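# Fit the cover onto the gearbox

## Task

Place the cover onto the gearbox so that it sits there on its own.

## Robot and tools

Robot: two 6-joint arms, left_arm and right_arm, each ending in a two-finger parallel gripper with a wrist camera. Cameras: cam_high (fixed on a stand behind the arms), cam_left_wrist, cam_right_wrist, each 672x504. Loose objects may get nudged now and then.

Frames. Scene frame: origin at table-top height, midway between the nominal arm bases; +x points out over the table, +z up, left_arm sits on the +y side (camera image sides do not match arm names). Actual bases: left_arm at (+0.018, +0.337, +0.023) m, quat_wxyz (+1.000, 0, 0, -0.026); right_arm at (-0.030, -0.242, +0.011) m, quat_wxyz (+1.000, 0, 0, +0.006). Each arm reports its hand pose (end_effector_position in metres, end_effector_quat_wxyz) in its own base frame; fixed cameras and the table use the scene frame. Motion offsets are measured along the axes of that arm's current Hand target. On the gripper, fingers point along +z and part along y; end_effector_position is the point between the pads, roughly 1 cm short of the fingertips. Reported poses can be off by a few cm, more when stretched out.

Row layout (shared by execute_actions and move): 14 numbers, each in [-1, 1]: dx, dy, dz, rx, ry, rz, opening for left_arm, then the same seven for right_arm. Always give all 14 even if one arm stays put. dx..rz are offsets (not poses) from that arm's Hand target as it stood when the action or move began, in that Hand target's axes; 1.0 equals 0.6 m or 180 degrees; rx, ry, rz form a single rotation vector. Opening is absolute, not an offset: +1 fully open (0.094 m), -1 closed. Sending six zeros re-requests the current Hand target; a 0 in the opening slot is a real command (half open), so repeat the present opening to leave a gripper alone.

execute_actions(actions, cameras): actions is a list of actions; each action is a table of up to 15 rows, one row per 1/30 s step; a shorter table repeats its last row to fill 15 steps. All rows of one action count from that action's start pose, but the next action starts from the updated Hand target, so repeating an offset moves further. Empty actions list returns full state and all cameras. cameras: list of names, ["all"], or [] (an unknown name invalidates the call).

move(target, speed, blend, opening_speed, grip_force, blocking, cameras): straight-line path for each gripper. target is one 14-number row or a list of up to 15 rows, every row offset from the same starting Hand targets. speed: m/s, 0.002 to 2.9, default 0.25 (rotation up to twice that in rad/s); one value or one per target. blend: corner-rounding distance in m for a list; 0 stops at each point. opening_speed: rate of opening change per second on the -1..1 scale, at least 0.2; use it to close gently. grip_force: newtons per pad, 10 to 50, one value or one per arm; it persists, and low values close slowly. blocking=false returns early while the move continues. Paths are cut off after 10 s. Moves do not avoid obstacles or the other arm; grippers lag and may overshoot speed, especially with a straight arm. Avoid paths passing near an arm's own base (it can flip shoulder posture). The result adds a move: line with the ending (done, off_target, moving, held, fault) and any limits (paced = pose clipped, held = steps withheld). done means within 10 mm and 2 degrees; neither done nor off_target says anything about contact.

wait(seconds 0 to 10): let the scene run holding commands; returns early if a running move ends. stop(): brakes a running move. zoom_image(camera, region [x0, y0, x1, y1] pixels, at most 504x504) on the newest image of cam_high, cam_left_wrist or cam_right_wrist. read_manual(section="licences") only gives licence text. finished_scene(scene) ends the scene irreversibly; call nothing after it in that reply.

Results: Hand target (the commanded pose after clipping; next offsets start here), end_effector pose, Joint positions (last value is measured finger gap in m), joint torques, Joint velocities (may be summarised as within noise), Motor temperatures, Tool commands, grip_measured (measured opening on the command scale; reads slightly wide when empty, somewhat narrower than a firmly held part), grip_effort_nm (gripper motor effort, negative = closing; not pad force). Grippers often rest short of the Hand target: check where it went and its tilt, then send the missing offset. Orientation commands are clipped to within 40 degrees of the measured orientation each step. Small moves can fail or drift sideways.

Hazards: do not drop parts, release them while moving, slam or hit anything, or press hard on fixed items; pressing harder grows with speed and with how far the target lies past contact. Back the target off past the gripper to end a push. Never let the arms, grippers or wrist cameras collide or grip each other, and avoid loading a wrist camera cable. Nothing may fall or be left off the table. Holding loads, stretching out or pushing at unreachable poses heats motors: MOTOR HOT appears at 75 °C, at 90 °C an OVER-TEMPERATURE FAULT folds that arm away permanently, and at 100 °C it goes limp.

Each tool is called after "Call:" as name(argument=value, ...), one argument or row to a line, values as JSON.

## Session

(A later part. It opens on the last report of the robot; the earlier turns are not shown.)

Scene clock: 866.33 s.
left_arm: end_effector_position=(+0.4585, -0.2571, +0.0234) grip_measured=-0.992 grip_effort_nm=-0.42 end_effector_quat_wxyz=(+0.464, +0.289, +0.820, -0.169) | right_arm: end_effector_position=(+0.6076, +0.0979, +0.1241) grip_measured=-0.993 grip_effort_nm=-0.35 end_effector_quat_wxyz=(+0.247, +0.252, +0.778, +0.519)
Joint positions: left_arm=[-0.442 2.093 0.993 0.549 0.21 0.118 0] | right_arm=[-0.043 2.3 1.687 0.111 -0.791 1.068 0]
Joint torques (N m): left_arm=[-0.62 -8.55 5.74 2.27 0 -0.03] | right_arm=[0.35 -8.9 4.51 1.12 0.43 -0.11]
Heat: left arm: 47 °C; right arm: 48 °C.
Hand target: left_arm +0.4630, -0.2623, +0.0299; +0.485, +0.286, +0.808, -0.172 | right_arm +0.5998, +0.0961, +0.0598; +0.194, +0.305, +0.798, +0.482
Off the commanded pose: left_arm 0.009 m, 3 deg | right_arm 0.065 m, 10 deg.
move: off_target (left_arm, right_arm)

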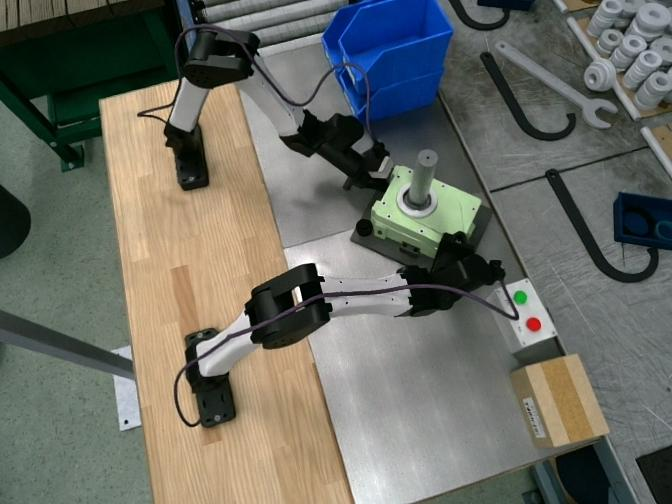

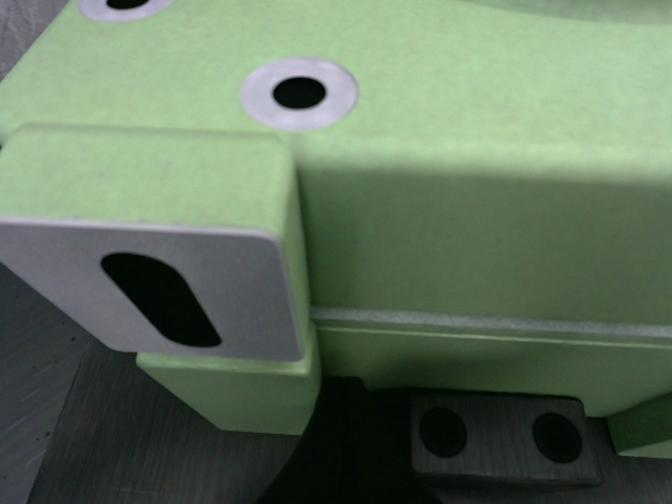

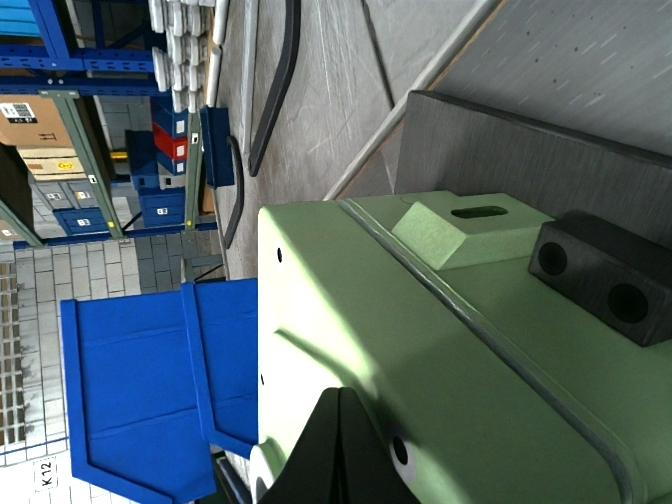

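Call:
zoom_image(
  camera="cam_left_wrist",
  region=[290, 270, 450, 370],
)

Call:
zoom_image(
  camera="cam_right_wrist",
  region=[320, 190, 640, 430],
)

Scaled by 3.150 from the camera's 672x504 image, which has a finer 960x720 frame.

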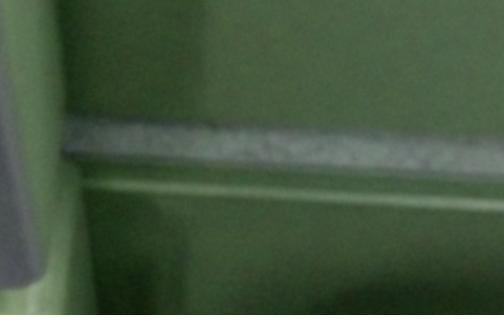

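Scaled by 1.575 from the camera's 672x504 image, which has a finer 960x720 frame.

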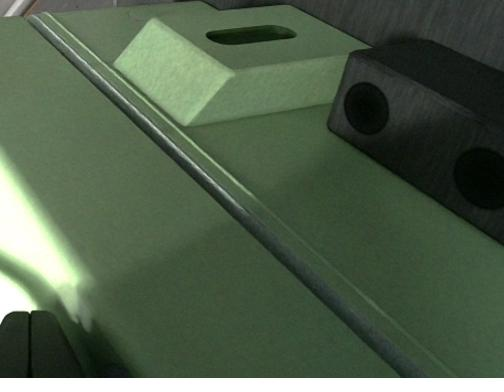

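Call:
move(
  target=[
    [-0.1538,-0.0017,-0.1361,0,0,0,-1,0,0,0,0,0,0,-1],
    [-0.1957,0.0127,-0.0573,0,0,0,-1,0,0,0,0,0,0,-1],
    [-0.0193,0.0127,0.0365,0,0,0,-1,0,0,0,0,0,0,-1],
  ],
  speed=[0.12,0.12,0.06],
  cameras=["cam_high","cam_left_wrist"],
)

Call:
zoom_image(
  camera="cam_high",
  region=[360, 195, 410, 245],
)

Scene clock: 873.30 s.
left_arm: end_effector_position=(+0.5024, -0.2773, +0.0953) grip_measured=-0.992 grip_effort_nm=-0.42 end_effector_quat_wxyz=(+0.558, +0.281, +0.759, -0.181) | right_arm: end_effector_position=(+0.6080, +0.0978, +0.1213) grip_measured=-0.993 grip_effort_nm=-0.35 end_effector_quat_wxyz=(+0.247, +0.252, +0.778, +0.519)
Joint positions: left_arm=[-0.439 2.101 1.131 0.645 0.219 0.114 0] | right_arm=[-0.043 2.305 1.685 0.117 -0.79 1.067 0]
Joint torques (N m): left_arm=[-0.51 -5.42 3.49 0.93 -0.11 0.04] | right_arm=[0.35 -9.31 4.7 1.07 0.41 -0.1]
Heat: left arm: 46 °C; right arm: 47 °C.
Hand target: left_arm +0.4871, -0.2719, +0.0299; +0.485, +0.286, +0.808, -0.172 | right_arm +0.5998, +0.0961, +0.0597; +0.194, +0.305, +0.798, +0.482
Off the commanded pose: left_arm 0.067 m, 10 deg | right_arm 0.062 m, 10 deg.
move: off_target (left_arm, right_arm)
Images, in order (width x height): cam_high 672x504, cam_left_wrist 672x504.

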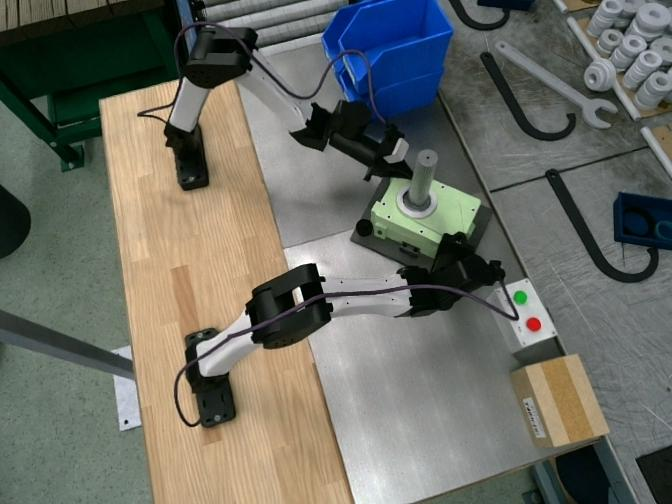

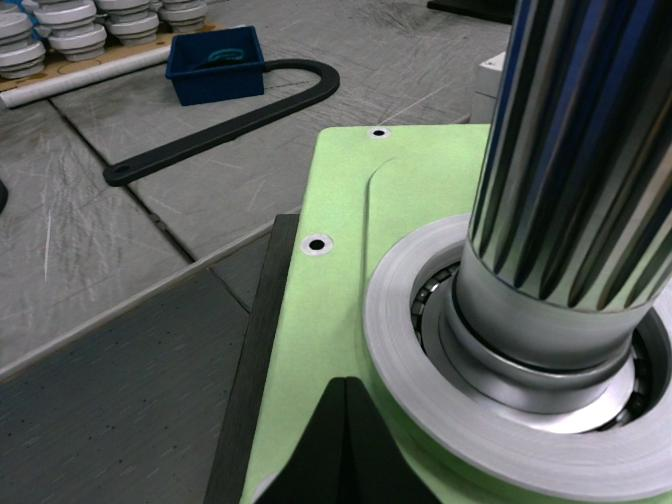

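Scaled by 10.080 from the camera's 672x504 image, which has a finer 960x720 frame.

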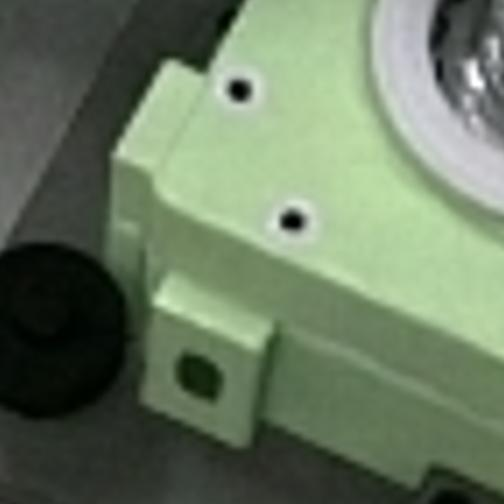

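Call:
move(
  target=[
    [-0.147,0,-0.0782,0,0,0,-1,-0.0029,0.1627,-0.0843,0,0,0,-1],
    [-0.1345,-0.0143,-0.1725,0,0,0,-1,-0.0023,0.1097,-0.2228,0,0,0,-1],
  ],
  speed=0.12,
  blend=[0.02,0],
  cameras=["all"],
)

Call:
zoom_image(
  camera="cam_high",
  region=[355, 150, 495, 270],
)

Call:
zoom_image(
  camera="cam_right_wrist",
  region=[250, 100, 672, 416],
)

Scene clock: 876.33 s.
left_arm: end_effector_position=(+0.4415, -0.2487, +0.1371) grip_measured=-0.992 grip_effort_nm=-0.42 end_effector_quat_wxyz=(+0.472, +0.287, +0.815, -0.173) | right_arm: end_effector_position=(+0.5467, +0.0294, +0.1662) grip_measured=-0.993 grip_effort_nm=-0.35 end_effector_quat_wxyz=(+0.191, +0.313, +0.798, +0.478)
Joint positions: left_arm=[-0.439 1.758 1.056 0.171 0.219 0.114 0] | right_arm=[-0.185 2.079 1.663 -0.364 -0.839 0.93 0]
Joint torques (N m): left_arm=[0.65 -11.03 6.43 1.76 0.05 0.11] | right_arm=[-0.32 -16.16 6.83 1.53 -0.42 -0.12]
Heat: left arm: 46 °C; right arm: 47 °C.
Hand target: left_arm +0.4402, -0.2449, +0.1498; +0.485, +0.286, +0.808, -0.172 | right_arm +0.5398, +0.0313, +0.1796; +0.194, +0.304, +0.798, +0.482
Off the commanded pose: left_arm 0.013 m, 2 deg | right_arm 0.015 m, 1 deg.
move: off_target (left_arm, right_arm)

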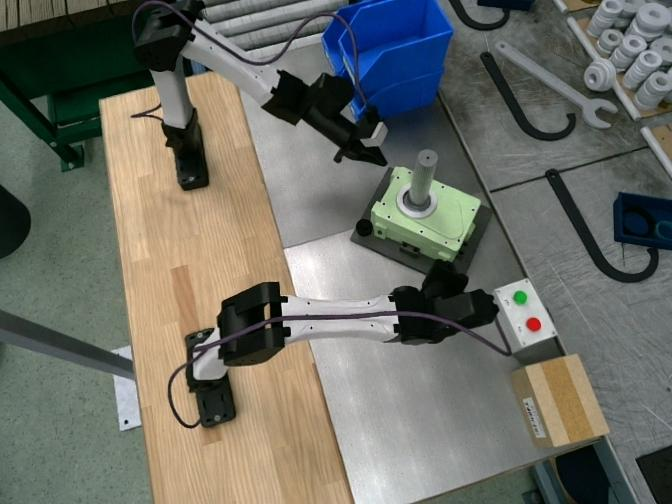

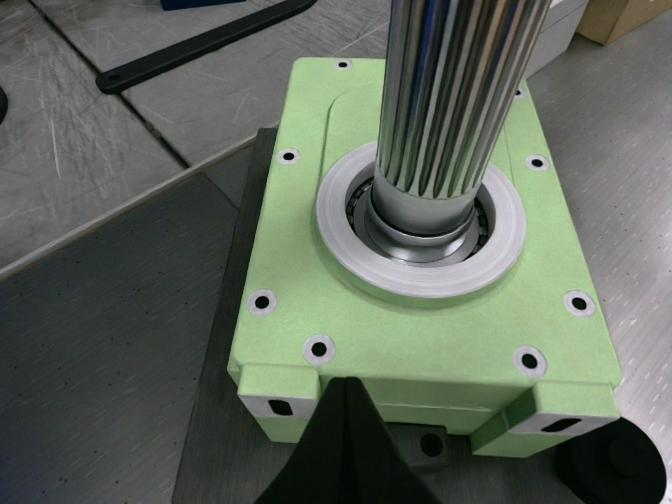

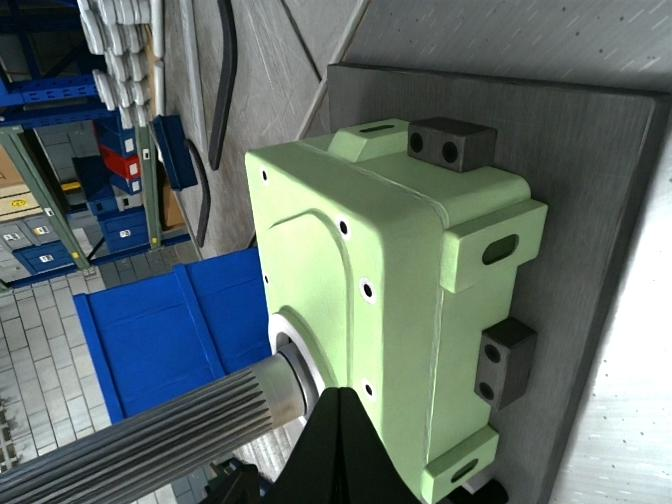

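Scaled by 3.600 from the camera's 672x504 image, which has a finer 960x720 frame.

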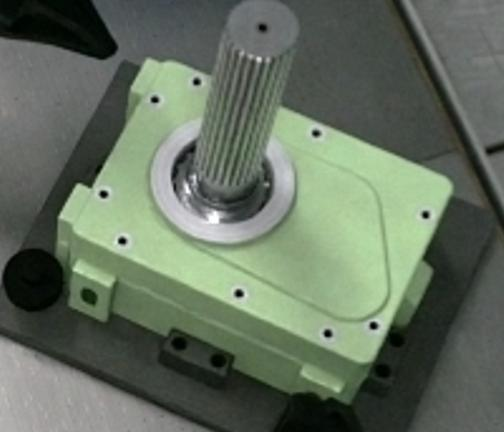

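Scaled by 1.194 from the camera's 672x504 image, which has a finer 960x720 frame.

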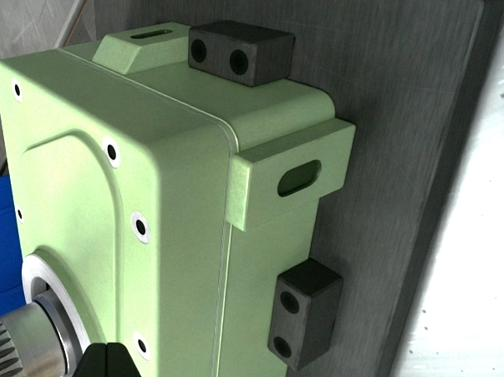

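Call:
finished_scene(
  scene=1,
)

The scene is finished: the task was done.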